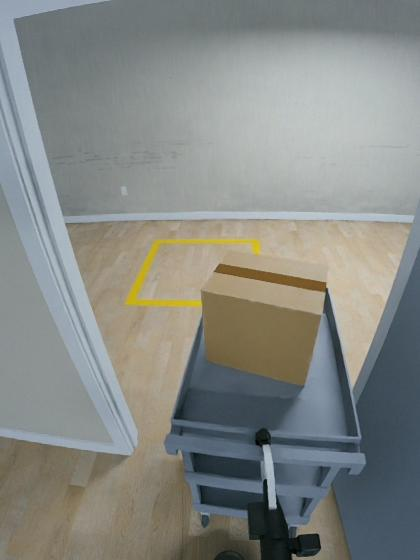

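move(
  r1={"base":{"translate_m":0.5,"strafe_m":-0.13},"contact_limits":{"translate_m":0.8}},
  blocking=false,
  cameras=[],
)

wait(
  seconds=5,
  cameras=["r1_head_camera"],
)

Scene clock: 717.47 s.
move: r1 moving
r1.base_odometry: x=-2.331 y=+0.043 heading=+0.838
r1.turned_by_wheels: +0.001
r1.turned_by_imu: +0.001
r1.base_tilt: forward=-1.6 right=+1.3
r1.lidar_m: 0.39 0.43 1.09 2.38 2.48 3.60 - 3.19 0.51 0.46 0.47 0.41
r1.base_status: translate_m moving; strafe_m moving
r1.joint_positions: lift_m=+0.684 arm_m=+0.000 wrist_yaw_rad=+0.003 wrist_pitch_rad=+0.002 wrist_roll_rad=+1.569 gripper_m=-0.034
r1.joint_status: not commanded
r1.measured_speeds: translate_m=+0.121 strafe_m=-0.031 rotate_rad=-0.001 lift_m=+0.000 arm_m=+0.000 wrist_yaw_rad=+0.000 wrist_pitch_rad=+0.000 wrist_roll_rad=+0.000
r1.motor_effort: lift_m=+15(15) arm_m=+4(4) wheel_0=+13(15) wheel_1=+6(7) wheel_2=-10(13)
r1.servo_current: wrist_yaw_rad=46(59) wrist_pitch_rad=39(46) wrist_roll_rad=39(65) gripper_m=52(59)
r1.contact_limits: translate_m 0.8
r1.hand_pose: x=+0.4595 y=-0.0867 z=+0.8621 quat_wxyz=(+0.708, +0.707, +0.001, +0.000) (m; r1's base frame)
r1.wrist_depth_mm: - - - - 200 1464 - / - - - 148 206 - - / - 407 404 151 211 - - / - 436 436 155 215 - - / - 469 459 159 221 - - / - - 477 163 224 - - / - 153 178 144 231 136 -
r2: as last shown
r2.base_tilt: forward=-0.7 right=+0.0
r2.lidar_m: 0.41 0.40 5.11 3.60 1.75 1.37 1.36 0.95 0.75 0.74 0.61 0.47
r2.motor_effort: lift_m=+18(19) arm_m=-7(7) wheel_0=+0(1) wheel_1=-5(6) wheel_2=+8(8)
r2.servo_current: wrist_yaw_rad=65(65) wrist_pitch_rad=39(46) wrist_roll_rad=46(59) gripper_m=111(117)
r2.contact_limits: translate_m 1
r2.wrist_depth_mm: - - - 161 210 171 - / - - - 162 211 169 - / - - - 163 220 175 - / - - - 165 215 176 - / - - - 165 216 172 153 / - - 185 166 179 173 154 / - - - - 211 158 -
pictures: none
No camera images: "cameras" was empty.

Scene clock: 720.13 s.
earlier move: r1 done
r1.base_odometry: x=-1.927 y=+0.310 heading=+0.838
r1.turned_by_wheels: +0.000
r1.turned_by_imu: +0.003
r1.base_tilt: forward=-1.6 right=+1.3
r1.lidar_m: 0.39 0.44 0.65 1.28 2.64 3.74 - 0.51 0.36 0.34 0.35 0.42
r1.base_status: done
r1.joint_positions: lift_m=+0.684 arm_m=+0.000 wrist_yaw_rad=+0.003 wrist_pitch_rad=+0.002 wrist_roll_rad=+1.569 gripper_m=-0.034
r1.joint_status: not commanded
r1.measured_speeds: all 0
r1.motor_effort: lift_m=+14(15) arm_m=-4(4) wheel_0=+6(16) wheel_1=+4(8) wheel_2=+3(13)
r1.servo_current: wrist_yaw_rad=59(65) wrist_pitch_rad=39(46) wrist_roll_rad=52(72) gripper_m=52(59)
r1.contact_limits: translate_m 0.8
r1.hand_pose: x=+0.4596 y=-0.0865 z=+0.8621 quat_wxyz=(+0.708, +0.707, +0.002, +0.001) (m; r1's base frame)
r1.wrist_depth_mm: - - - - 208 1499 1205 / - - - 154 212 213 - / - 413 415 157 216 - - / - 436 430 159 220 - - / - 459 459 163 224 - - / - - 469 184 226 - - / - 153 176 148 232 134 -
r2.base_odometry: x=-2.918 y=+0.426 heading=-2.331
r2.turned_by_wheels: +0.000
r2.turned_by_imu: +0.000
r2.base_tilt: forward=-0.7 right=+0.1
r2.lidar_m: 0.43 0.40 5.12 3.59 1.74 1.39 1.35 0.96 0.74 0.73 0.59 0.45
r2.base_status: not commanded
r2.joint_positions: lift_m=+0.800 arm_m=+0.000 wrist_yaw_rad=+0.851 wrist_pitch_rad=+0.001 wrist_roll_rad=+0.000 gripper_m=-0.034
r2.joint_status: not commanded
r2.measured_speeds: all 0
r2.motor_effort: lift_m=+18(19) arm_m=-7(7) wheel_0=+0(1) wheel_1=-5(6) wheel_2=+8(9)
r2.servo_current: wrist_yaw_rad=52(65) wrist_pitch_rad=39(52) wrist_roll_rad=52(65) gripper_m=111(117)
r2.contact_limits: translate_m 1
r2.hand_pose: x=+0.4270 y=+0.1591 z=+0.9778 quat_wxyz=(+0.911, +0.000, +0.000, +0.413) (m; r2's base frame)
r2.wrist_depth_mm: - - - 161 210 172 - / - - - 161 212 168 - / - - - 163 220 175 - / - - - 166 216 176 - / - - - 166 216 172 153 / - - 185 166 180 172 153 / - - - - 211 158 -
wait: 2.67 of 5 s (r1 has come to rest)
pictures: r1_head_camera
Images, in order (width x height): r1_head_camera 420x560.

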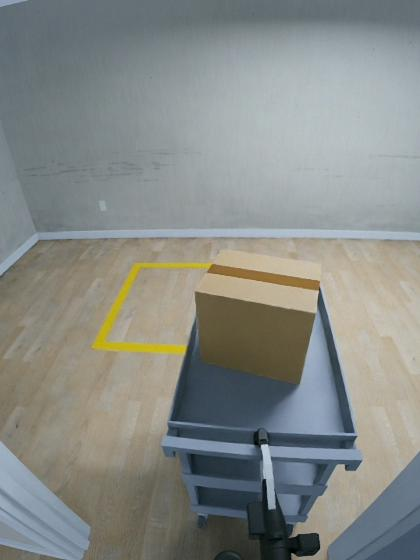

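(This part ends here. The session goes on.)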